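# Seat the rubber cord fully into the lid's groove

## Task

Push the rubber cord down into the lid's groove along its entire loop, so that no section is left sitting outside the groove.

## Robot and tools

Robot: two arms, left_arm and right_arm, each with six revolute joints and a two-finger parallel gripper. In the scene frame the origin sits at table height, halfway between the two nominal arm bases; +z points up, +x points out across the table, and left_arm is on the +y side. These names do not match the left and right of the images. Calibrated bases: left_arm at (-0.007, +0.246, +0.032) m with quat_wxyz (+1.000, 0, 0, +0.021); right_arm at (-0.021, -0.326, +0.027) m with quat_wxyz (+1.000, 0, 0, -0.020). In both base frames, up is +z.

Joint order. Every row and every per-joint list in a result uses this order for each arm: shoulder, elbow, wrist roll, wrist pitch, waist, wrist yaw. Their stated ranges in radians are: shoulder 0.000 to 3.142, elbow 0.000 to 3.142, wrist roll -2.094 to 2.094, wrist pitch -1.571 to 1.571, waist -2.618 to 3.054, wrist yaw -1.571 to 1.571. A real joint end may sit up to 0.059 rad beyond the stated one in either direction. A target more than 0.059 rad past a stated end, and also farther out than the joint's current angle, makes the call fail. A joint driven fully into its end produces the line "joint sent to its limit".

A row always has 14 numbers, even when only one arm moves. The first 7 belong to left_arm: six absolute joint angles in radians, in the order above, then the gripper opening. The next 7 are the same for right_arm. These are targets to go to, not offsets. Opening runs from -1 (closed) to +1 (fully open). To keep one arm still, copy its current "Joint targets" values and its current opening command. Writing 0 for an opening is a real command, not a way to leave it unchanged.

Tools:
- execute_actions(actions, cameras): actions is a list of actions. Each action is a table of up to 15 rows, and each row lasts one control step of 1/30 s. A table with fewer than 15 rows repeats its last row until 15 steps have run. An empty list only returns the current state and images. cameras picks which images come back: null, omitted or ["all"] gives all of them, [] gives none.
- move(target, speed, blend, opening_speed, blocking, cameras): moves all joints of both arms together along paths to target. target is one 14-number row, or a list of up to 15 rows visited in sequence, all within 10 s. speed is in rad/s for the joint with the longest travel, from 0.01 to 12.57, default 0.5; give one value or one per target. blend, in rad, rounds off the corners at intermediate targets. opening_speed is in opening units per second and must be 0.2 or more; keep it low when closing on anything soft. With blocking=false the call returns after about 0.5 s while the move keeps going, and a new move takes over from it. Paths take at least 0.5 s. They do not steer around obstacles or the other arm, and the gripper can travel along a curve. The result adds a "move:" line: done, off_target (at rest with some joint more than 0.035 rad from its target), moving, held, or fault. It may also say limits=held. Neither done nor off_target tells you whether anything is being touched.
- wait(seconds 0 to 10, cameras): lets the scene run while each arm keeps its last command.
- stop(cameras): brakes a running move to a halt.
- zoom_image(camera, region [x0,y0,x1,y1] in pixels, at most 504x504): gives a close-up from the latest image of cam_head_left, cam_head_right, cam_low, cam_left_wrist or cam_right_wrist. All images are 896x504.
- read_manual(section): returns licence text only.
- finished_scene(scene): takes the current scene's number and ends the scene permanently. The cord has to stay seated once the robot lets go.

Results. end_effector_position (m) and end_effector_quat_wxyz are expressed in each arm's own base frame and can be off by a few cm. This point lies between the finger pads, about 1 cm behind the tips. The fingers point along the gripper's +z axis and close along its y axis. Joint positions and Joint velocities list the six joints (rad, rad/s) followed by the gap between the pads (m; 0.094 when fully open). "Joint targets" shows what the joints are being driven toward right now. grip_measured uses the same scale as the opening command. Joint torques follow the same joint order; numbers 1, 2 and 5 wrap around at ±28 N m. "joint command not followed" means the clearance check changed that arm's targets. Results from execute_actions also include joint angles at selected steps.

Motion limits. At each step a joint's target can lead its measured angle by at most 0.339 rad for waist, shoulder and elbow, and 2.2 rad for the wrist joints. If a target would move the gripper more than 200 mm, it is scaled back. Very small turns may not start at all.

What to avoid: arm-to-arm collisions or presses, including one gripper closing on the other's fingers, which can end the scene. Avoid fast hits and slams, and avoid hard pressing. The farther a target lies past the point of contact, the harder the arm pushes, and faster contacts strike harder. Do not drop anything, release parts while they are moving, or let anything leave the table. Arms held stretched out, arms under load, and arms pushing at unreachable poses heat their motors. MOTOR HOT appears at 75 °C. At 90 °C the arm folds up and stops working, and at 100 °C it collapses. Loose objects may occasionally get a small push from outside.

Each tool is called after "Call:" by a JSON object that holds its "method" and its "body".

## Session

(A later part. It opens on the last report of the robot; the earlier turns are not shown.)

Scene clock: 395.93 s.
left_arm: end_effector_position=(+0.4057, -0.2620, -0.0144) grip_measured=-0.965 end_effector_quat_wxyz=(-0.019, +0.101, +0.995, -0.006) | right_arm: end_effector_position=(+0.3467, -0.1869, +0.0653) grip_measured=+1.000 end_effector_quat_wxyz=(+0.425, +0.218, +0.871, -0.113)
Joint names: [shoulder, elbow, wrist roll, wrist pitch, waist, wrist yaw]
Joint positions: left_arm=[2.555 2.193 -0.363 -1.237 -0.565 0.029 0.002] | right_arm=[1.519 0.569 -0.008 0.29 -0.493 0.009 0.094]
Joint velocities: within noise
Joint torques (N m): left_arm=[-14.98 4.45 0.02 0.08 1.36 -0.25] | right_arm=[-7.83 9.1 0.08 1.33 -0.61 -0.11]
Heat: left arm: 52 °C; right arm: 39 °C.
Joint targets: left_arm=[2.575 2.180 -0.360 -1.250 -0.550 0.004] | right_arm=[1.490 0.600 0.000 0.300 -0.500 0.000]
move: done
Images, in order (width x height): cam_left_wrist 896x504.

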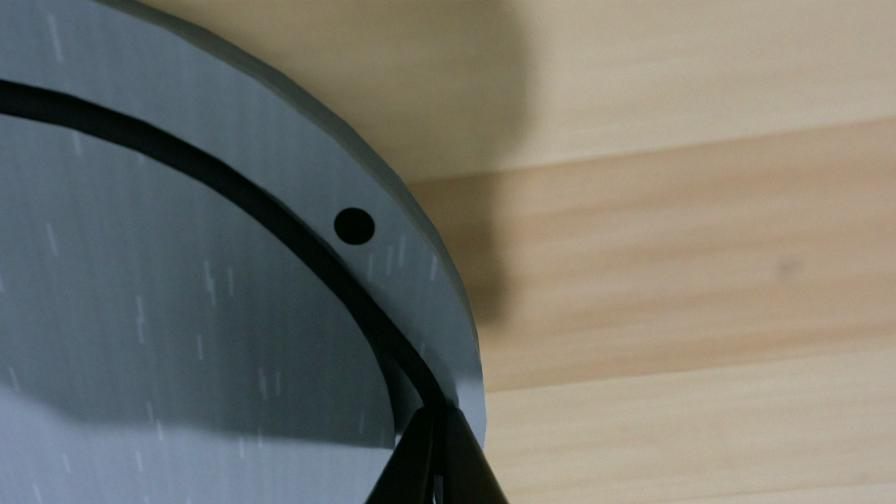

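Call:
{"method": "move", "body": {"target": [[2.575,2.19,-0.36,-1.25,-0.560,0.004,-0.7,1.49,0.6,0,0.3,-0.5,0,1],[2.3,2.1,-0.36,-1.36,-0.560,0.004,-0.7,1.49,0.6,0,0.3,-0.5,0,1],[1.93,1.93,0,-1.50,-0.6,0.004,-0.7,1.49,0.6,0,0.3,-0.5,0,1]], "speed": [0.2,0.4,0.6], "cameras": ["cam_left_wrist","cam_head_left"]}}

Call:
{"method": "zoom_image", "body": {"camera": "cam_left_wrist", "region": [300, 0, 800, 504]}}

Scene clock: 399.23 s.
left_arm: end_effector_position=(+0.3139, -0.2151, +0.1721) grip_measured=-0.703 end_effector_quat_wxyz=(+0.029, +0.291, +0.956, -0.015) | right_arm: end_effector_position=(+0.3467, -0.1869, +0.0653) grip_measured=+1.000 end_effector_quat_wxyz=(+0.425, +0.218, +0.871, -0.113)
Joint names: [shoulder, elbow, wrist roll, wrist pitch, waist, wrist yaw]
Joint positions: left_arm=[1.955 1.941 -0.007 -1.492 -0.598 0.012 0.014] | right_arm=[1.519 0.569 -0.008 0.29 -0.493 0.009 0.094]
Joint velocities: within noise
Joint torques (N m): left_arm=[-13.97 4.33 0.07 0.29 -0.29 -0.14] | right_arm=[-7.6 8.99 0.07 1.34 -0.62 -0.06]
Heat: left arm: 52 °C; right arm: 39 °C.
Joint targets: left_arm=[1.930 1.930 0.000 -1.500 -0.600 0.004] | right_arm=[1.490 0.600 0.000 0.300 -0.500 0.000]
move: done
Images, in order (width x height): cam_head_left 896x504, cam_left_wrist 896x504.

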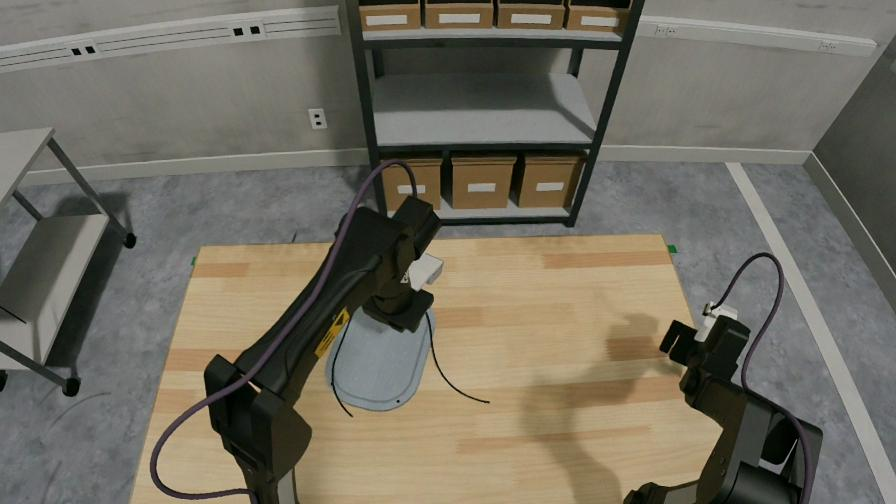

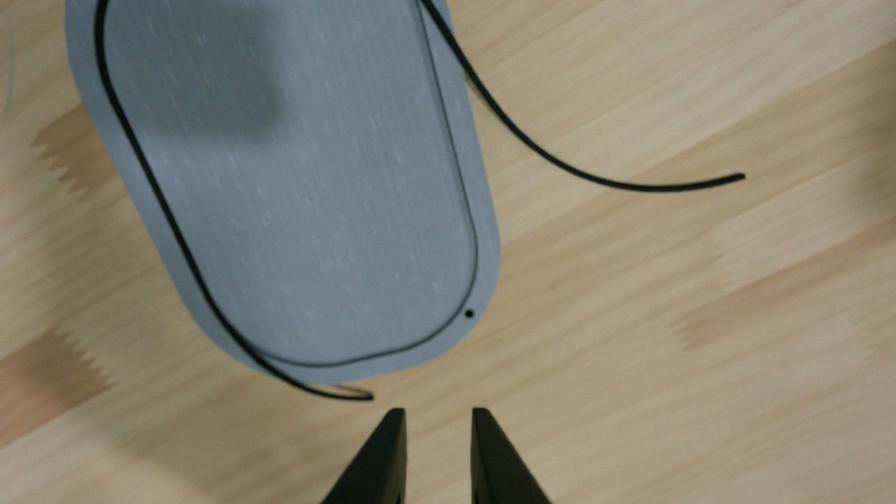

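Scaled by 1.000.

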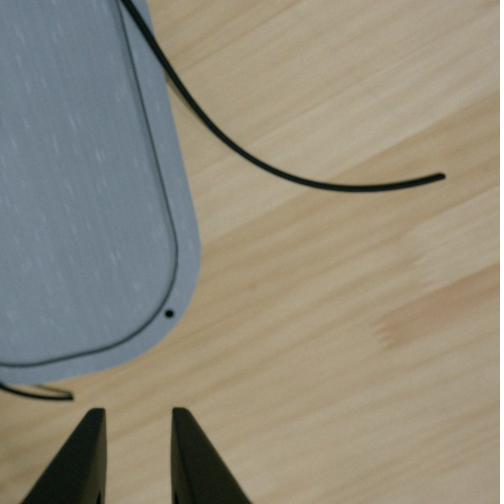

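Call:
{"method": "move", "body": {"target": [[2.153,1.6705,-1.075,-1.088,-0.7355,0.004,-0.5,1.49,0.6,0,0.3,-0.5,0,1]], "speed": 0.6, "cameras": ["cam_left_wrist"]}}

Call:
{"method": "move", "body": {"target": [[2.239,1.549,-1.075,-0.89,-0.7355,0.004,-0.5,1.49,0.6,0,0.3,-0.5,0,1]], "speed": 0.25, "cameras": ["cam_left_wrist"]}}

Scene clock: 402.67 s.
left_arm: end_effector_position=(+0.3053, -0.2761, +0.0379) grip_measured=-0.503 end_effector_quat_wxyz=(+0.000, -0.165, +0.986, -0.009) | right_arm: end_effector_position=(+0.3467, -0.1869, +0.0653) grip_measured=+1.000 end_effector_quat_wxyz=(+0.425, +0.218, +0.871, -0.113)
Joint names: [shoulder, elbow, wrist roll, wrist pitch, waist, wrist yaw]
Joint positions: left_arm=[2.139 1.68 -1.066 -1.098 -0.733 0.011 0.023] | right_arm=[1.519 0.569 -0.008 0.29 -0.493 0.009 0.094]
Joint velocities: within noise
Joint torques (N m): left_arm=[-12.26 4.82 -0.08 0.43 -0.49 -0.1] | right_arm=[-7.54 9.07 0.06 1.34 -0.69 -0.05]
Heat: left arm: 51 °C; right arm: 39 °C.
Joint targets: left_arm=[2.153 1.671 -1.075 -1.088 -0.736 0.004] | right_arm=[1.490 0.600 0.000 0.300 -0.500 0.000]
move: done
Images, in order (width x height): cam_left_wrist 896x504.

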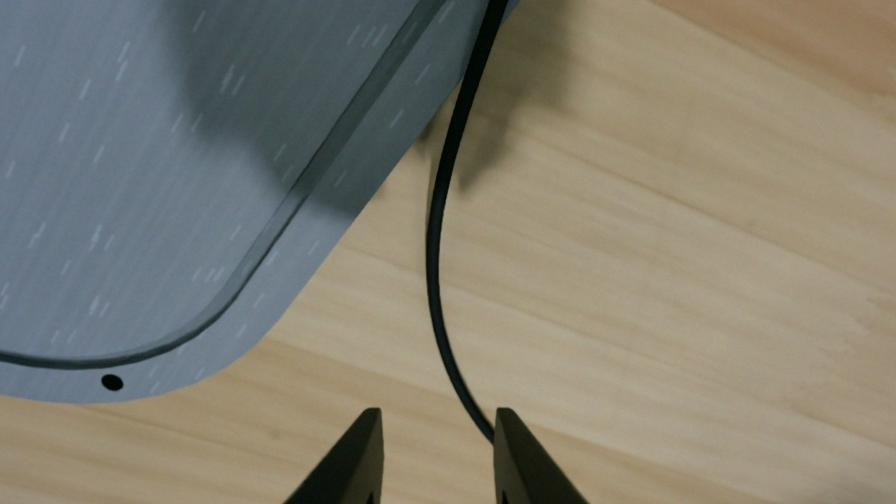

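Scene clock: 404.13 s.
left_arm: end_effector_position=(+0.3048, -0.2756, -0.0245) grip_measured=-0.503 end_effector_quat_wxyz=(-0.003, -0.166, +0.986, -0.005) | right_arm: end_effector_position=(+0.3467, -0.1869, +0.0653) grip_measured=+1.000 end_effector_quat_wxyz=(+0.425, +0.218, +0.871, -0.113)
Joint names: [shoulder, elbow, wrist roll, wrist pitch, waist, wrist yaw]
Joint positions: left_arm=[2.225 1.558 -1.066 -0.901 -0.733 0.011 0.023] | right_arm=[1.519 0.569 -0.008 0.29 -0.493 0.009 0.094]
Joint velocities: within noise
Joint torques (N m): left_arm=[-12.56 4.18 -0.16 0.34 -0.21 -0.06] | right_arm=[-7.95 9.11 0.1 1.34 -0.69 -0.1]
Heat: left arm: 51 °C; right arm: 39 °C.
Joint targets: left_arm=[2.239 1.549 -1.075 -0.890 -0.736 0.004] | right_arm=[1.490 0.600 0.000 0.300 -0.500 0.000]
move: done
Images, in order (width x height): cam_left_wrist 896x504.

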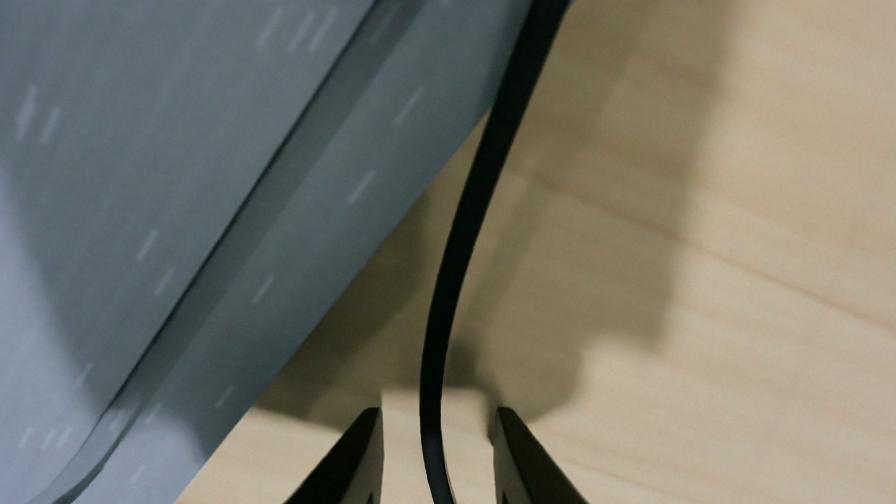

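Call:
{"method": "execute_actions", "body": {"actions": [], "cameras": ["cam_left_wrist"]}}

Scene clock: 405.03 s.
left_arm: end_effector_position=(+0.3049, -0.2757, -0.0245) grip_measured=-0.503 end_effector_quat_wxyz=(-0.003, -0.166, +0.986, -0.005) | right_arm: end_effector_position=(+0.3467, -0.1869, +0.0653) grip_measured=+1.000 end_effector_quat_wxyz=(+0.425, +0.218, +0.871, -0.113)
Joint names: [shoulder, elbow, wrist roll, wrist pitch, waist, wrist yaw]
Joint positions: left_arm=[2.225 1.558 -1.066 -0.9 -0.733 0.011 0.023] | right_arm=[1.519 0.569 -0.008 0.29 -0.493 0.009 0.094]
Joint velocities: within noise
Joint torques (N m): left_arm=[-12.52 4.51 -0.09 0.37 -0.35 -0.01] | right_arm=[-7.5 8.96 0.06 1.34 -0.53 -0.11]
Heat: left arm: 51 °C; right arm: 39 °C.
Joint targets: left_arm=[2.239 1.549 -1.075 -0.890 -0.736 0.004] | right_arm=[1.490 0.600 0.000 0.300 -0.500 0.000]
Tool commands: left_gripper/opening=-0.5 right_gripper/opening=+1.0
Images, in order (width x height): cam_left_wrist 896x504.

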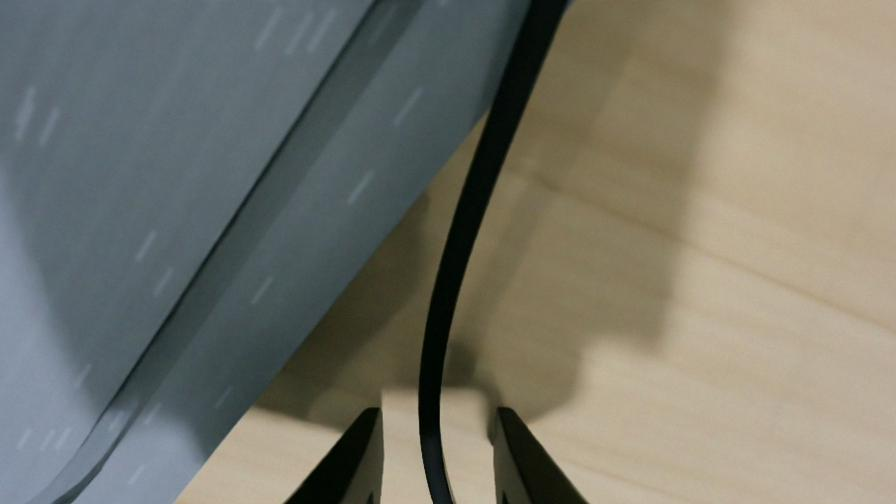

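Call:
{"method": "move", "body": {"target": [2.239,1.549,-1.075,-0.89,-0.7355,0.004,-1,1.49,0.6,0,0.3,-0.5,0,1], "opening_speed": 0.6, "cameras": ["cam_left_wrist"]}}

Call:
{"method": "move", "body": {"target": [[2.17,1.60,-1.075,-0.96,-0.7355,0.004,-1,1.49,0.6,0,0.3,-0.5,0,1],[2.0893,1.4443,-0.5,-0.9258,-0.6418,0.004,-1,1.49,0.6,0,0.3,-0.5,0,1],[2.122,1.416,-0.296,-0.874,-0.6418,0.004,-1,1.49,0.6,0,0.3,-0.5,0,1]], "speed": 0.2, "cameras": ["cam_left_wrist","cam_head_left"]}}

Scene clock: 406.27 s.
left_arm: end_effector_position=(+0.3050, -0.2758, -0.0245) grip_measured=-0.955 end_effector_quat_wxyz=(-0.003, -0.166, +0.986, -0.005) | right_arm: end_effector_position=(+0.3467, -0.1869, +0.0653) grip_measured=+1.000 end_effector_quat_wxyz=(+0.425, +0.218, +0.871, -0.113)
Joint names: [shoulder, elbow, wrist roll, wrist pitch, waist, wrist yaw]
Joint positions: left_arm=[2.225 1.558 -1.067 -0.9 -0.733 0.011 0.002] | right_arm=[1.519 0.569 -0.008 0.29 -0.493 0.009 0.094]
Joint velocities: within noise
Joint torques (N m): left_arm=[-12.6 4.22 -0.09 0.36 -0.47 -0.13] | right_arm=[-7.53 9.01 0.06 1.27 -0.65 -0.1]
Heat: left arm: 51 °C; right arm: 39 °C.
Joint targets: left_arm=[2.239 1.549 -1.075 -0.890 -0.736 0.004] | right_arm=[1.490 0.600 0.000 0.300 -0.500 0.000]
move: done
Images, in order (width x height): cam_left_wrist 896x504.

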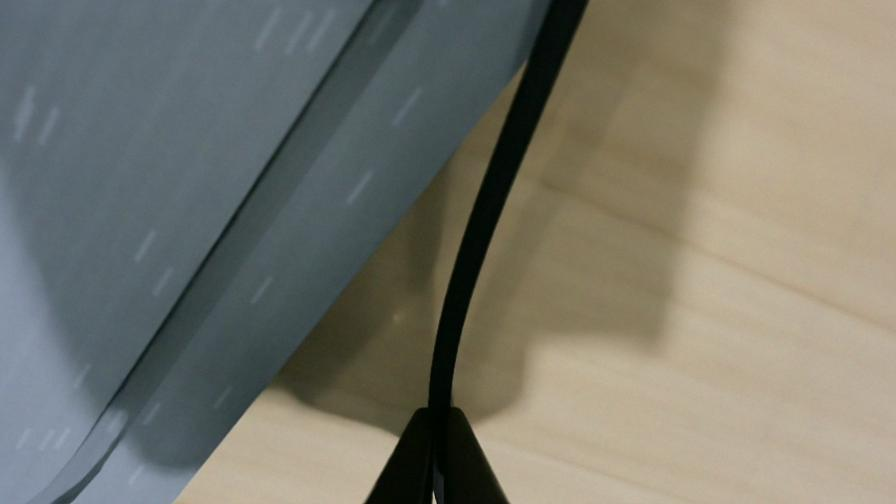

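Scene clock: 411.20 s.
left_arm: end_effector_position=(+0.3028, -0.2307, -0.0153) grip_measured=-0.959 end_effector_quat_wxyz=(-0.015, +0.171, +0.985, -0.001) | right_arm: end_effector_position=(+0.3467, -0.1869, +0.0653) grip_measured=+1.000 end_effector_quat_wxyz=(+0.425, +0.218, +0.871, -0.113)
Joint names: [shoulder, elbow, wrist roll, wrist pitch, waist, wrist yaw]
Joint positions: left_arm=[2.13 1.442 -0.303 -0.908 -0.647 0.015 0.002] | right_arm=[1.519 0.569 -0.008 0.29 -0.493 0.009 0.094]
Joint velocities: within noise
Joint torques (N m): left_arm=[-13.7 2.99 0.05 0.57 0.39 -0.1] | right_arm=[-7.6 9.14 0.03 1.28 -0.42 -0.09]
Heat: left arm: 51 °C; right arm: 39 °C.
Joint targets: left_arm=[2.122 1.416 -0.296 -0.874 -0.642 0.004] | right_arm=[1.490 0.600 0.000 0.300 -0.500 0.000]
move: done
Images, in order (width x height): cam_head_left 896x504, cam_left_wrist 896x504.

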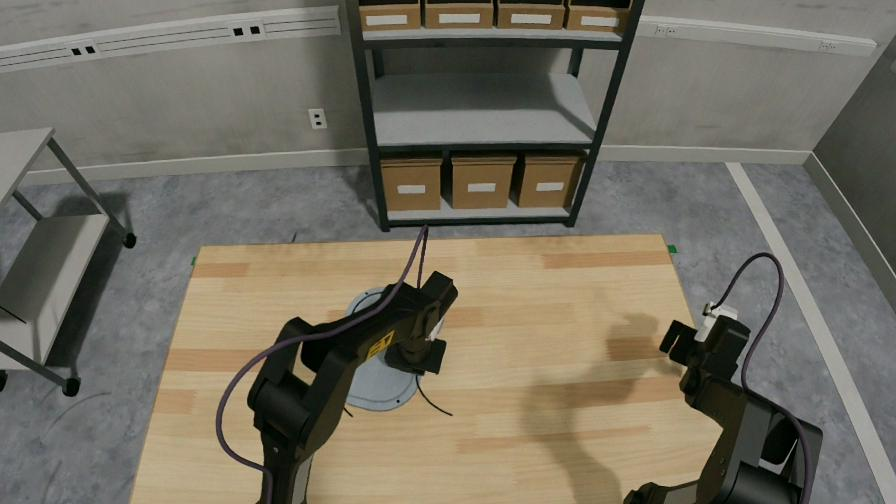

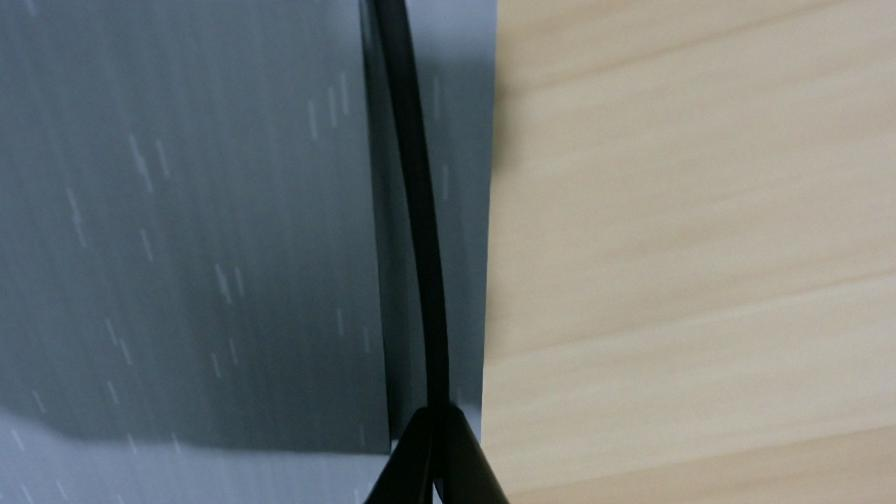

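Call:
{"method": "move", "body": {"target": [[2.09,1.425,-0.29,-0.9,-0.64,0.004,-1,1.49,0.6,0,0.3,-0.5,0,1],[2.09,1.425,-0.28,-0.9,-0.612,0.004,-1,1.49,0.6,0,0.3,-0.5,0,1],[2.12,1.416,-0.28,-0.874,-0.622,0.004,-1,1.49,0.6,0,0.3,-0.5,0,1]], "speed": 0.2, "cameras": ["cam_left_wrist"]}}

Scene clock: 412.30 s.
left_arm: end_effector_position=(+0.3097, -0.2224, -0.0151) grip_measured=-0.959 end_effector_quat_wxyz=(-0.012, +0.166, +0.986, +0.000) | right_arm: end_effector_position=(+0.3467, -0.1869, +0.0653) grip_measured=+1.000 end_effector_quat_wxyz=(+0.425, +0.218, +0.871, -0.113)
Joint names: [shoulder, elbow, wrist roll, wrist pitch, waist, wrist yaw]
Joint positions: left_arm=[2.128 1.439 -0.287 -0.903 -0.62 0.011 0.002] | right_arm=[1.519 0.569 -0.008 0.29 -0.493 0.009 0.094]
Joint velocities: within noise
Joint torques (N m): left_arm=[-13.78 3.23 0.07 0.5 -0.02 -0.1] | right_arm=[-7.69 8.94 0.09 1.31 -0.49 -0.1]
Heat: left arm: 51 °C; right arm: 39 °C.
Joint targets: left_arm=[2.120 1.416 -0.280 -0.874 -0.622 0.004] | right_arm=[1.490 0.600 0.000 0.300 -0.500 0.000]
move: done
Images, in order (width x height): cam_left_wrist 896x504.

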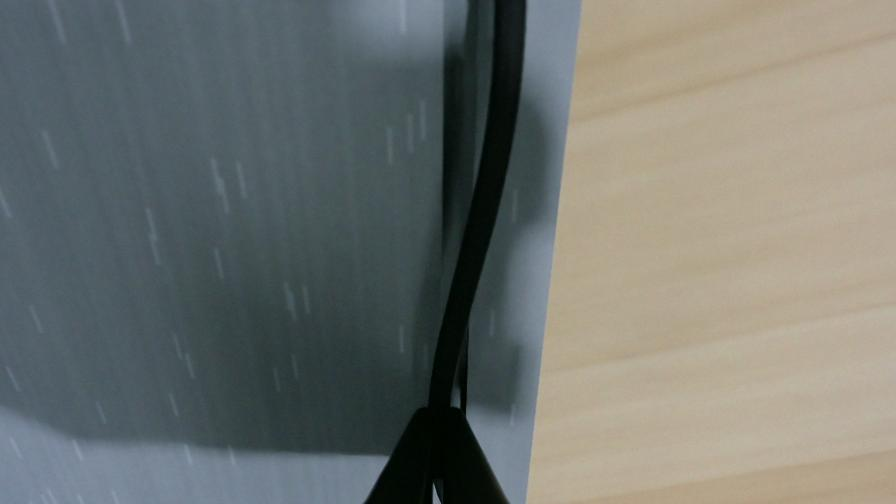

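Call:
{"method": "move", "body": {"target": [[2.12,1.416,-0.28,-0.874,-0.622,0.004,-0.7,1.49,0.6,0,0.3,-0.5,0,1],[2.0,1.5,-0.28,-1.0,-0.622,0.004,-0.7,1.49,0.6,0,0.3,-0.5,0,1]], "speed": 0.2, "opening_speed": 0.5, "cameras": ["cam_left_wrist"]}}

Call:
{"method": "move", "body": {"target": [[2.1,1.85,-0.2,-1.36,-0.6,0.004,-0.7,1.49,0.6,0,0.3,-0.5,0,1],[1.93,1.93,0,-1.5,-0.55,0.004,-1,1.49,0.6,0,0.3,-0.5,0,1]], "speed": 0.5, "cameras": ["cam_left_wrist"]}}

Scene clock: 414.57 s.
left_arm: end_effector_position=(+0.3098, -0.2210, +0.0244) grip_measured=-0.703 end_effector_quat_wxyz=(+0.003, +0.167, +0.986, -0.004) | right_arm: end_effector_position=(+0.3467, -0.1869, +0.0653) grip_measured=+1.000 end_effector_quat_wxyz=(+0.425, +0.218, +0.871, -0.113)
Joint names: [shoulder, elbow, wrist roll, wrist pitch, waist, wrist yaw]
Joint positions: left_arm=[2.041 1.473 -0.285 -0.993 -0.62 0.005 0.014] | right_arm=[1.519 0.569 -0.008 0.29 -0.493 0.009 0.094]
Joint velocities: within noise
Joint torques (N m): left_arm=[-16.34 7.76 0.05 0.09 -0.09 -0.04] | right_arm=[-7.53 9.31 0.05 1.27 -0.51 -0.06]
Heat: left arm: 51 °C; right arm: 39 °C.
Joint targets: left_arm=[2.000 1.500 -0.280 -1.000 -0.622 0.004] | right_arm=[1.490 0.600 0.000 0.300 -0.500 0.000]
move: off_target (left_arm); left_arm: the shoulder is farthest, 0.041 rad from its target
Images, in order (width x height): cam_left_wrist 896x504.

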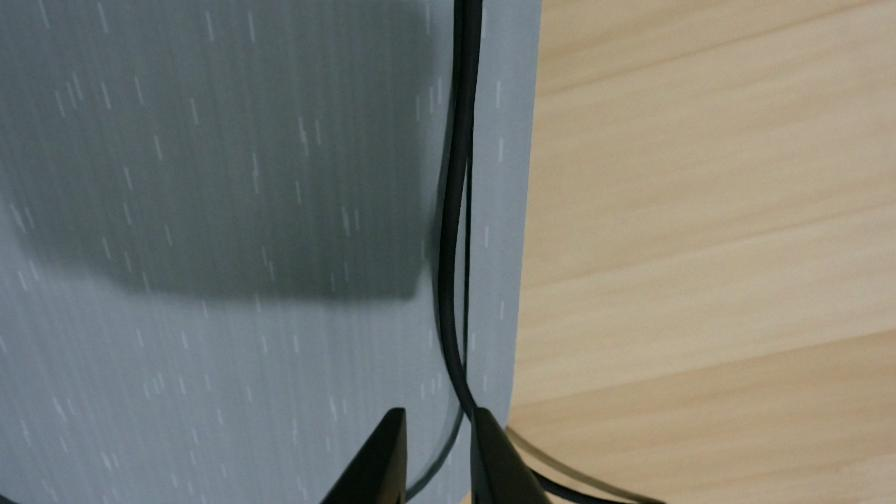

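Scene clock: 417.07 s.
left_arm: end_effector_position=(+0.3189, -0.1955, +0.1644) grip_measured=-0.989 end_effector_quat_wxyz=(+0.016, +0.269, +0.963, -0.007) | right_arm: end_effector_position=(+0.3467, -0.1869, +0.0653) grip_measured=+1.000 end_effector_quat_wxyz=(+0.425, +0.218, +0.871, -0.113)
Joint names: [shoulder, elbow, wrist roll, wrist pitch, waist, wrist yaw]
Joint positions: left_arm=[1.952 1.908 -0.007 -1.492 -0.55 0.005 0.001] | right_arm=[1.519 0.569 -0.008 0.29 -0.493 0.009 0.094]
Joint velocities: left_arm=[0.002 -0.007 -0.022 -0.081 -0.002 -0.154 0] | right_arm=[within noise]
Joint torques (N m): left_arm=[-13.74 7.12 0.08 0.21 -0.09 -0.02] | right_arm=[-7.79 9.05 0.09 1.29 -0.75 -0.1]
Heat: left arm: 51 °C; right arm: 39 °C.
Joint targets: left_arm=[1.930 1.930 0.000 -1.500 -0.550 0.004] | right_arm=[1.490 0.600 0.000 0.300 -0.500 0.000]
move: done
Images, in order (width x height): cam_left_wrist 896x504.

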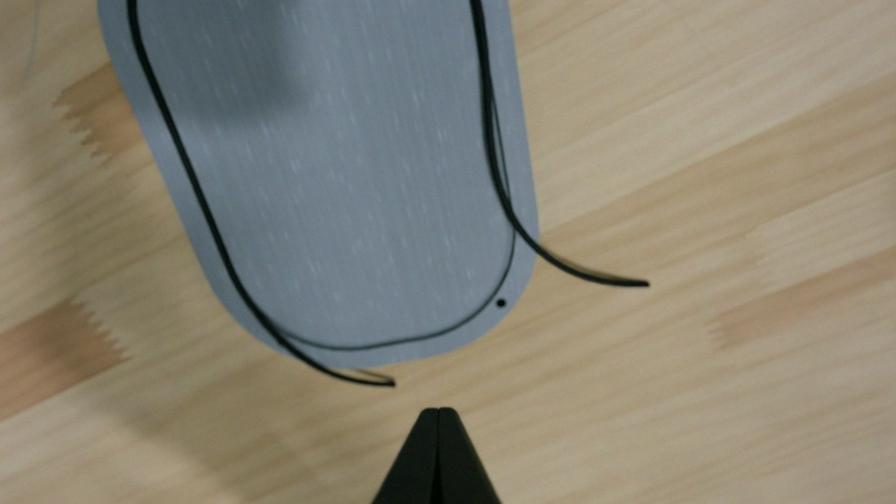

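Call:
{"method": "move", "body": {"target": [[2.3,2.1,-0.5,-1.36,-0.57,0.004,-1,1.49,0.6,0,0.3,-0.5,0,1],[2.46,2.235,-0.54,-1.22,-0.55,0.004,-1,1.49,0.6,0,0.3,-0.5,0,1],[2.46,2.235,-0.54,-1.22,-0.558,0.004,-1,1.49,0.6,0,0.3,-0.5,0,1],[2.634,2.235,-0.54,-1.244,-0.558,0.004,-1,1.49,0.6,0,0.3,-0.5,0,1]], "speed": [0.5,0.4,0.2,0.25], "cameras": ["cam_left_wrist"]}}

Call:
{"method": "zoom_image", "body": {"camera": "cam_left_wrist", "region": [300, 100, 700, 504]}}

Scene clock: 419.90 s.
left_arm: end_effector_position=(+0.4146, -0.2587, -0.0144) grip_measured=-0.989 end_effector_quat_wxyz=(-0.009, +0.012, +1.000, +0.001) | right_arm: end_effector_position=(+0.3467, -0.1869, +0.0653) grip_measured=+1.000 end_effector_quat_wxyz=(+0.425, +0.218, +0.871, -0.113)
Joint names: [shoulder, elbow, wrist roll, wrist pitch, waist, wrist yaw]
Joint positions: left_arm=[2.572 2.225 -0.533 -1.24 -0.557 0.007 0.001] | right_arm=[1.519 0.569 -0.008 0.29 -0.493 0.009 0.094]
Joint velocities: within noise
Joint torques (N m): left_arm=[-11.43 6.24 -0.06 0.19 -0.01 -0.05] | right_arm=[-7.66 9.22 0.04 1.3 -0.46 -0.11]
Heat: left arm: 50 °C; right arm: 39 °C.
Joint targets: left_arm=[2.634 2.235 -0.540 -1.244 -0.558 0.004] | right_arm=[1.490 0.600 0.000 0.300 -0.500 0.000]
move: off_target (left_arm); left_arm: the shoulder is farthest, 0.062 rad from its target
Images, in order (width x height): cam_left_wrist 896x504.

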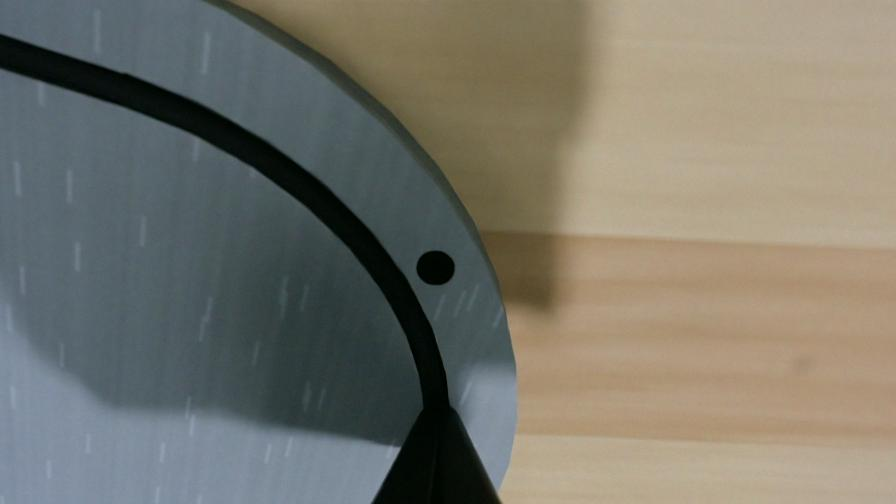

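Scaled by 1.248 from the camera's 896x504 image, which has a finer 1280x720 frame.

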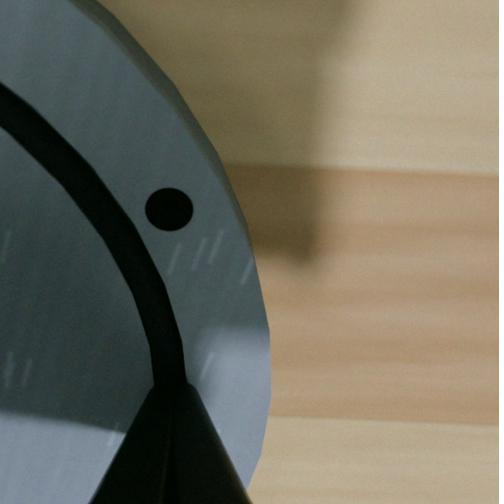

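Call:
{"method": "move", "body": {"target": [[2.66,2.2,-0.54,-1.214,-0.558,0.004,-1,1.49,0.6,0,0.3,-0.5,0,1],[2.44,2.213,-0.44,-1.225,-0.553,0.004,-1,1.49,0.6,0,0.3,-0.5,0,1],[2.44,2.213,-0.44,-1.225,-0.565,0.004,-1,1.49,0.6,0,0.3,-0.5,0,1],[2.61,2.213,-0.44,-1.243,-0.565,0.004,-1,1.49,0.6,0,0.3,-0.5,0,1]], "speed": [0.15,0.4,0.2,0.25], "cameras": ["cam_left_wrist"]}}

Call:
{"method": "zoom_image", "body": {"camera": "cam_left_wrist", "region": [300, 100, 700, 504]}}

Scene clock: 422.10 s.
left_arm: end_effector_position=(+0.4142, -0.2602, -0.0142) grip_measured=-0.989 end_effector_quat_wxyz=(-0.008, +0.057, +0.998, +0.000) | right_arm: end_effector_position=(+0.3467, -0.1869, +0.0653) grip_measured=+1.000 end_effector_quat_wxyz=(+0.425, +0.218, +0.871, -0.113)
Joint names: [shoulder, elbow, wrist roll, wrist pitch, waist, wrist yaw]
Joint positions: left_arm=[2.569 2.22 -0.445 -1.235 -0.56 0.007 0.001] | right_arm=[1.519 0.569 -0.008 0.29 -0.493 0.009 0.094]
Joint velocities: within noise
Joint torques (N m): left_arm=[-13.31 4.78 -0.03 0.21 -0.53 -0.06] | right_arm=[-7.58 9.05 0.05 1.32 -0.44 -0.12]
Heat: left arm: 50 °C; right arm: 39 °C.
Joint targets: left_arm=[2.610 2.213 -0.440 -1.243 -0.565 0.004] | right_arm=[1.490 0.600 0.000 0.300 -0.500 0.000]
move: off_target (left_arm); left_arm: the shoulder is farthest, 0.041 rad from its target
Images, in order (width x height): cam_left_wrist 896x504.

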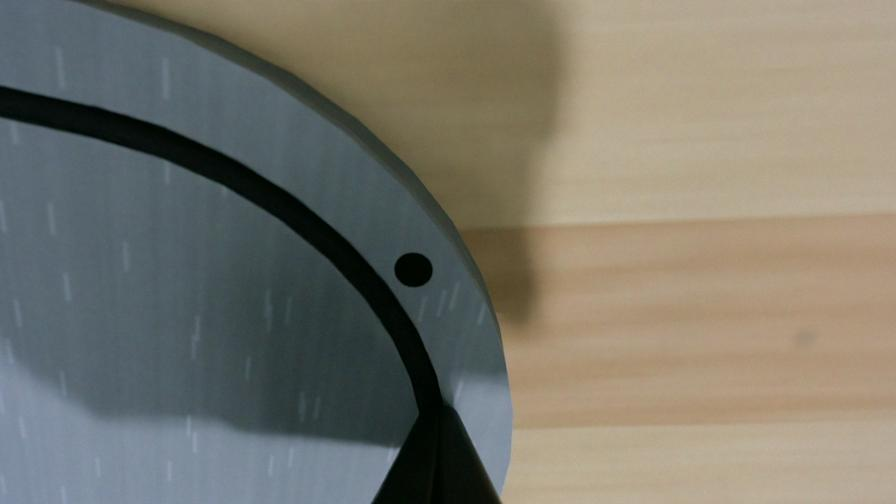

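Scaled by 1.248 from the camera's 896x504 image, which has a finer 1280x720 frame.

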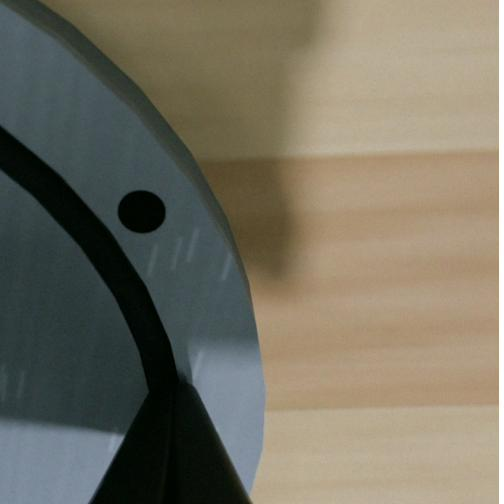

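Call:
{"method": "move", "body": {"target": [[2.42,2.185,-0.38,-1.22,-0.553,0.004,-1,1.49,0.6,0,0.3,-0.5,0,1],[2.42,2.185,-0.38,-1.22,-0.568,0.004,-1,1.49,0.6,0,0.3,-0.5,0,1],[2.59,2.185,-0.38,-1.238,-0.568,0.004,-1,1.49,0.6,0,0.3,-0.5,0,1]], "speed": [0.4,0.2,0.25], "cameras": ["cam_left_wrist"]}}

Call:
{"method": "zoom_image", "body": {"camera": "cam_left_wrist", "region": [300, 100, 700, 504]}}

Scene clock: 423.90 s.
left_arm: end_effector_position=(+0.4104, -0.2585, -0.0144) grip_measured=-0.989 end_effector_quat_wxyz=(-0.011, +0.088, +0.996, +0.001) | right_arm: end_effector_position=(+0.3467, -0.1869, +0.0653) grip_measured=+1.000 end_effector_quat_wxyz=(+0.425, +0.218, +0.871, -0.113)
Joint names: [shoulder, elbow, wrist roll, wrist pitch, waist, wrist yaw]
Joint positions: left_arm=[2.556 2.194 -0.385 -1.23 -0.561 0.007 0.001] | right_arm=[1.519 0.569 -0.008 0.29 -0.493 0.009 0.094]
Joint velocities: within noise
Joint torques (N m): left_arm=[-13.96 4.67 -0.01 0.15 -0.55 0] | right_arm=[-7.69 8.96 0.05 1.3 -0.61 -0.09]
Heat: left arm: 50 °C; right arm: 39 °C.
Joint targets: left_arm=[2.590 2.185 -0.380 -1.238 -0.568 0.004] | right_arm=[1.490 0.600 0.000 0.300 -0.500 0.000]
move: done
Images, in order (width x height): cam_left_wrist 896x504.

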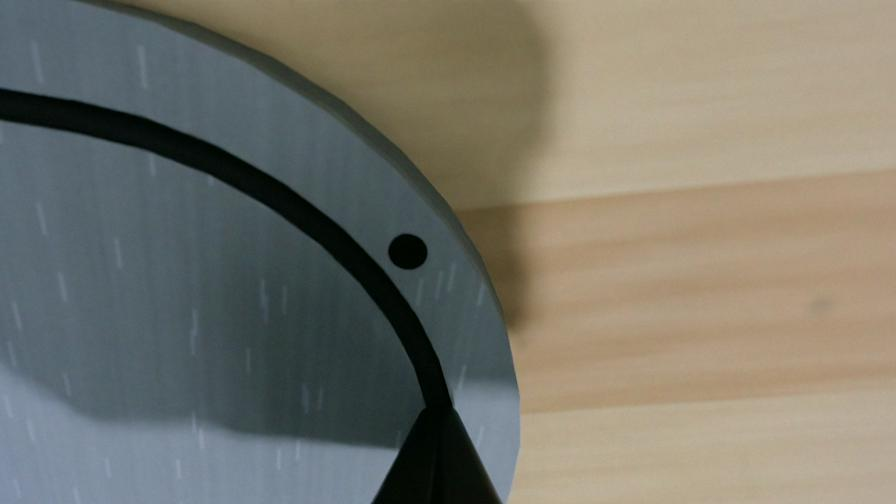

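Scaled by 1.248 from the camera's 896x504 image, which has a finer 1280x720 frame.

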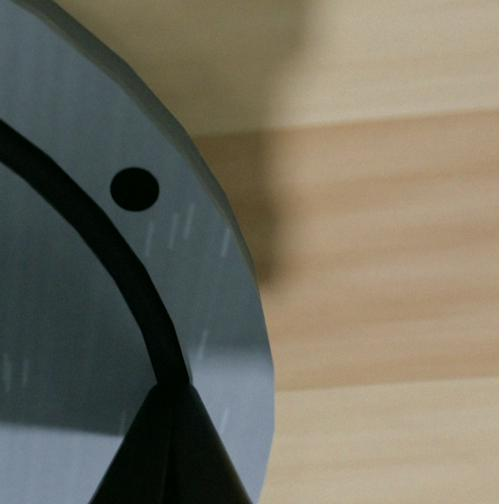

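Call:
{"method": "move", "body": {"target": [[2.625,2.147,-0.38,-1.208,-0.568,0.004,-1,1.49,0.6,0,0.3,-0.5,0,1],[2.4,2.15,-0.3,-1.205,-0.558,0.004,-1,1.49,0.6,0,0.3,-0.5,0,1],[2.4,2.15,-0.3,-1.205,-0.574,0.004,-1,1.49,0.6,0,0.3,-0.5,0,1],[2.57,2.15,-0.3,-1.222,-0.574,0.004,-1,1.49,0.6,0,0.3,-0.5,0,1]], "speed": [0.15,0.4,0.2,0.25], "cameras": ["cam_left_wrist"]}}

Call:
{"method": "zoom_image", "body": {"camera": "cam_left_wrist", "region": [300, 100, 700, 504]}}

Scene clock: 426.17 s.
left_arm: end_effector_position=(+0.4057, -0.2612, -0.0141) grip_measured=-0.989 end_effector_quat_wxyz=(-0.009, +0.132, +0.991, +0.000) | right_arm: end_effector_position=(+0.3467, -0.1869, +0.0653) grip_measured=+1.000 end_effector_quat_wxyz=(+0.425, +0.218, +0.871, -0.113)
Joint names: [shoulder, elbow, wrist roll, wrist pitch, waist, wrist yaw]
Joint positions: left_arm=[2.535 2.156 -0.306 -1.209 -0.571 0.007 0.001] | right_arm=[1.519 0.569 -0.008 0.29 -0.493 0.009 0.094]
Joint velocities: within noise
Joint torques (N m): left_arm=[-13.6 4.86 0.05 0.11 -0.38 -0.02] | right_arm=[-7.75 9.01 0.04 1.29 -0.65 -0.09]
Heat: left arm: 51 °C; right arm: 39 °C.
Joint targets: left_arm=[2.570 2.150 -0.300 -1.222 -0.574 0.004] | right_arm=[1.490 0.600 0.000 0.300 -0.500 0.000]
move: done
Images, in order (width x height): cam_left_wrist 896x504.

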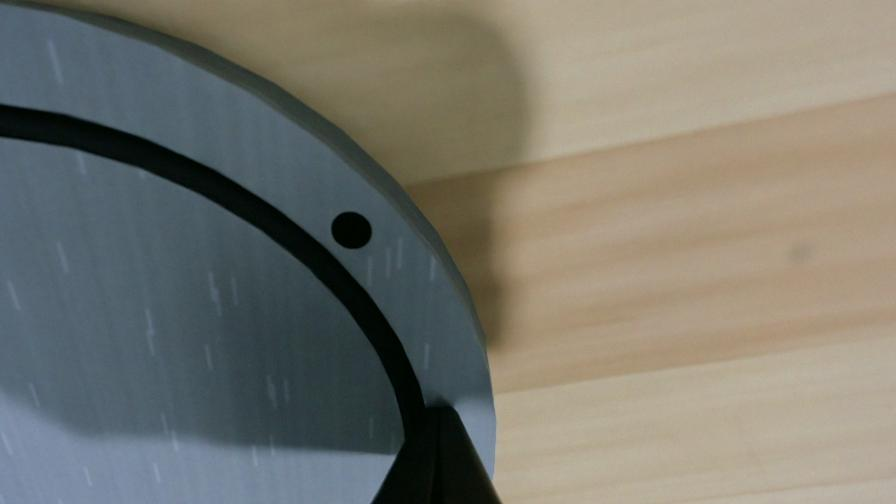

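Scaled by 1.248 from the camera's 896x504 image, which has a finer 1280x720 frame.

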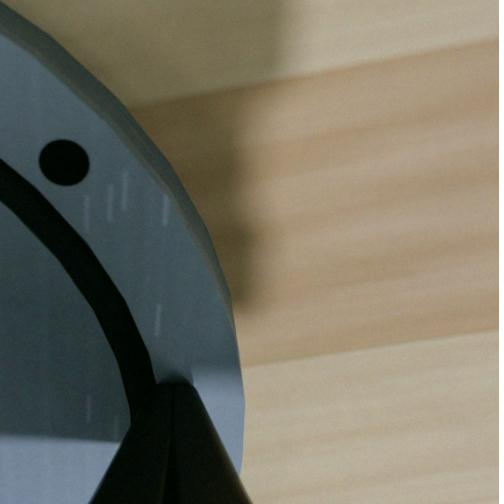

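Call:
{"method": "move", "body": {"target": [[2.39,2.15,-0.3,-1.205,-0.545,0.004,-1,1.49,0.6,0,0.3,-0.5,0,1],[2.39,2.15,-0.29,-1.205,-0.564,0.004,-1,1.49,0.6,0,0.3,-0.5,0,1],[2.565,2.145,-0.29,-1.22,-0.564,0.004,-1,1.49,0.6,0,0.3,-0.5,0,1]], "speed": [0.4,0.2,0.25], "cameras": ["cam_left_wrist"]}}

Call:
{"method": "zoom_image", "body": {"camera": "cam_left_wrist", "region": [300, 100, 700, 504]}}

Scene clock: 428.03 s.
left_arm: end_effector_position=(+0.4074, -0.2572, -0.0141) grip_measured=-0.989 end_effector_quat_wxyz=(-0.010, +0.133, +0.991, +0.001) | right_arm: end_effector_position=(+0.3467, -0.1869, +0.0653) grip_measured=+1.000 end_effector_quat_wxyz=(+0.425, +0.218, +0.871, -0.113)
Joint names: [shoulder, elbow, wrist roll, wrist pitch, waist, wrist yaw]
Joint positions: left_arm=[2.535 2.156 -0.296 -1.211 -0.563 0.007 0.001] | right_arm=[1.519 0.569 -0.008 0.29 -0.493 0.009 0.094]
Joint velocities: within noise
Joint torques (N m): left_arm=[-13.94 4.52 0.03 0.18 -0.23 -0.02] | right_arm=[-7.64 8.96 0.06 1.29 -0.53 -0.07]
Heat: left arm: 51 °C; right arm: 39 °C.
Joint targets: left_arm=[2.565 2.145 -0.290 -1.220 -0.564 0.004] | right_arm=[1.490 0.600 0.000 0.300 -0.500 0.000]
move: done
Images, in order (width x height): cam_left_wrist 896x504.

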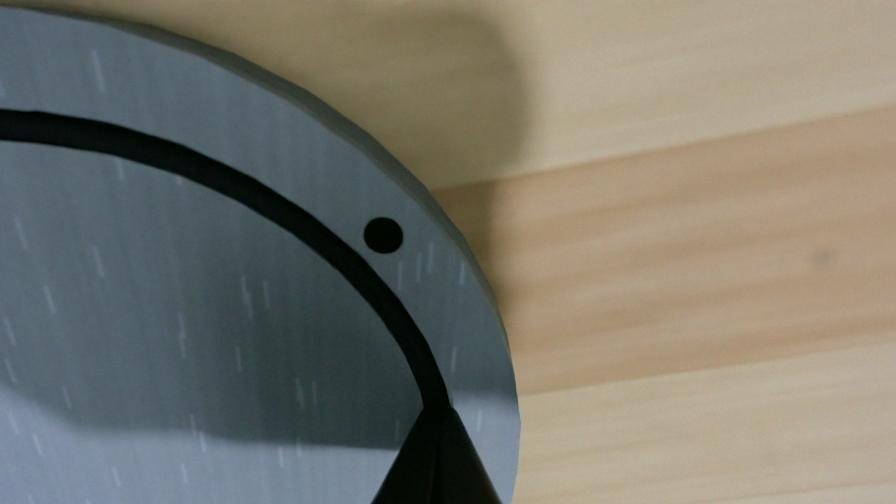

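Scaled by 1.248 from the camera's 896x504 image, which has a finer 1280x720 frame.

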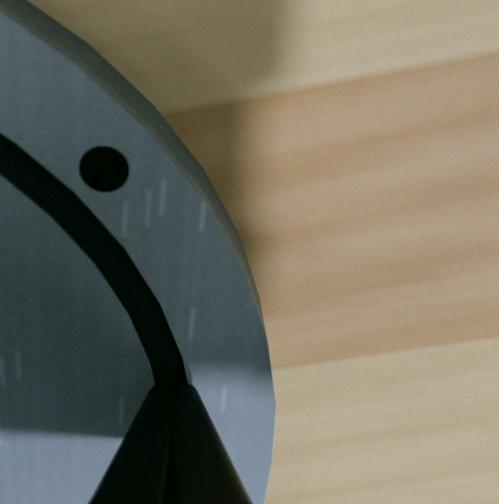

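Call:
{"method": "move", "body": {"target": [[2.6,2.107,-0.29,-1.19,-0.564,0.004,-1,1.49,0.6,0,0.3,-0.5,0,1],[2.36,2.085,-0.23,-1.17,-0.55,0.004,-1,1.49,0.6,0,0.3,-0.5,0,1],[2.36,2.085,-0.23,-1.17,-0.57,0.004,-1,1.49,0.6,0,0.3,-0.5,0,1],[2.525,2.085,-0.23,-1.19,-0.57,0.004,-1,1.49,0.6,0,0.3,-0.5,0,1]], "speed": [0.15,0.4,0.2,0.25], "cameras": ["cam_left_wrist"]}}

Call:
{"method": "zoom_image", "body": {"camera": "cam_left_wrist", "region": [300, 100, 700, 504]}}

Scene clock: 430.30 s.
left_arm: end_effector_position=(+0.4008, -0.2557, -0.0138) grip_measured=-0.989 end_effector_quat_wxyz=(-0.010, +0.165, +0.986, +0.000) | right_arm: end_effector_position=(+0.3467, -0.1869, +0.0653) grip_measured=+1.000 end_effector_quat_wxyz=(+0.425, +0.218, +0.871, -0.113)
Joint names: [shoulder, elbow, wrist roll, wrist pitch, waist, wrist yaw]
Joint positions: left_arm=[2.5 2.093 -0.236 -1.182 -0.567 0.007 0.001] | right_arm=[1.519 0.569 -0.008 0.29 -0.493 0.009 0.094]
Joint velocities: within noise
Joint torques (N m): left_arm=[-14.15 4.62 0.05 0.15 -0.28 -0.01] | right_arm=[-7.82 8.99 0.07 1.3 -0.47 -0.1]
Heat: left arm: 51 °C; right arm: 39 °C.
Joint targets: left_arm=[2.525 2.085 -0.230 -1.190 -0.570 0.004] | right_arm=[1.490 0.600 0.000 0.300 -0.500 0.000]
move: done
Images, in order (width x height): cam_left_wrist 896x504.

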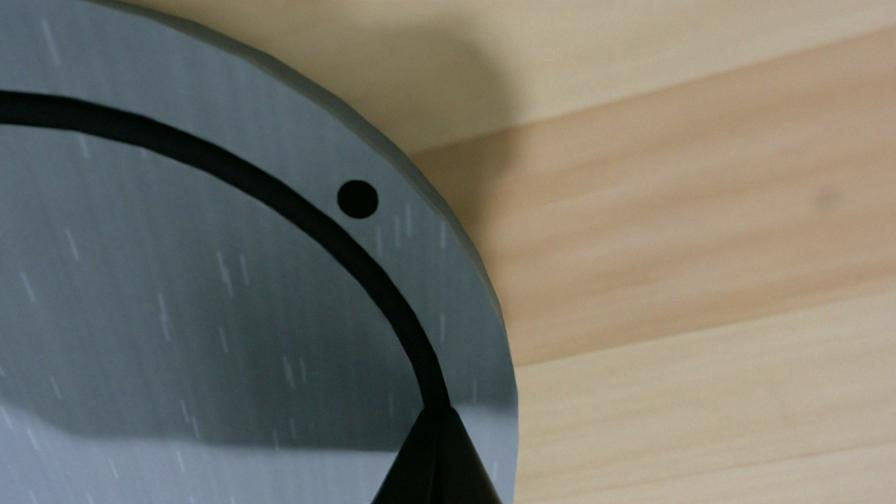

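Scaled by 1.248 from the camera's 896x504 image, which has a finer 1280x720 frame.

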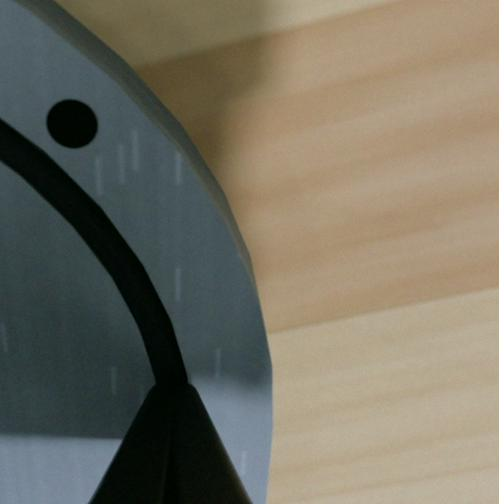

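Call:
{"method": "move", "body": {"target": [[2.562,2.047,-0.23,-1.16,-0.57,0.004,-1,1.49,0.6,0,0.3,-0.5,0,1],[2.31,2.02,-0.23,-1.14,-0.56,0.004,-1,1.49,0.6,0,0.3,-0.5,0,1],[2.31,2.02,-0.23,-1.14,-0.575,0.004,-1,1.49,0.6,0,0.3,-0.5,0,1],[2.485,2.02,-0.23,-1.158,-0.575,0.004,-1,1.49,0.6,0,0.3,-0.5,0,1]], "speed": [0.15,0.4,0.2,0.25], "cameras": ["cam_left_wrist"]}}

Call:
{"method": "zoom_image", "body": {"camera": "cam_left_wrist", "region": [300, 100, 700, 504]}}

Scene clock: 432.73 s.
left_arm: end_effector_position=(+0.3949, -0.2522, -0.0133) grip_measured=-0.989 end_effector_quat_wxyz=(-0.008, +0.167, +0.986, +0.003) | right_arm: end_effector_position=(+0.3467, -0.1869, +0.0653) grip_measured=+1.000 end_effector_quat_wxyz=(+0.425, +0.218, +0.871, -0.113)
Joint names: [shoulder, elbow, wrist roll, wrist pitch, waist, wrist yaw]
Joint positions: left_arm=[2.464 2.028 -0.235 -1.153 -0.57 0.001 0.001] | right_arm=[1.519 0.569 -0.008 0.29 -0.493 0.009 0.094]
Joint velocities: within noise
Joint torques (N m): left_arm=[-14.31 4.75 0.05 0.14 -0.36 0] | right_arm=[-7.75 9.06 0.04 1.37 -0.53 -0.1]
Heat: left arm: 51 °C; right arm: 39 °C.
Joint targets: left_arm=[2.485 2.020 -0.230 -1.158 -0.575 0.004] | right_arm=[1.490 0.600 0.000 0.300 -0.500 0.000]
move: done
Images, in order (width x height): cam_left_wrist 896x504.

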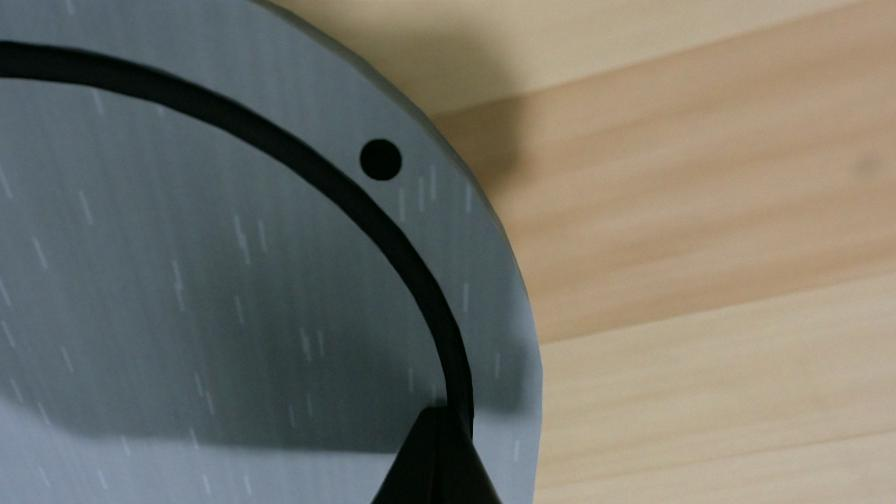

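Scaled by 1.248 from the camera's 896x504 image, which has a finer 1280x720 frame.

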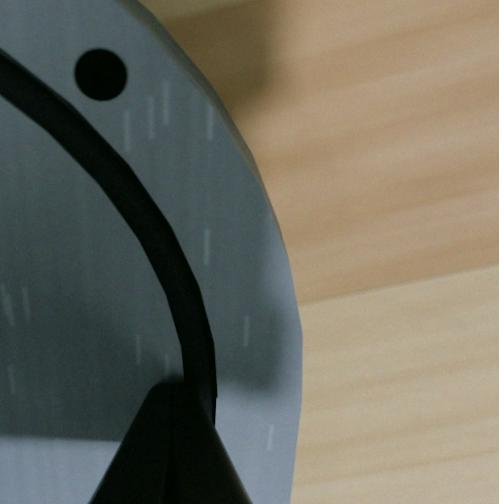

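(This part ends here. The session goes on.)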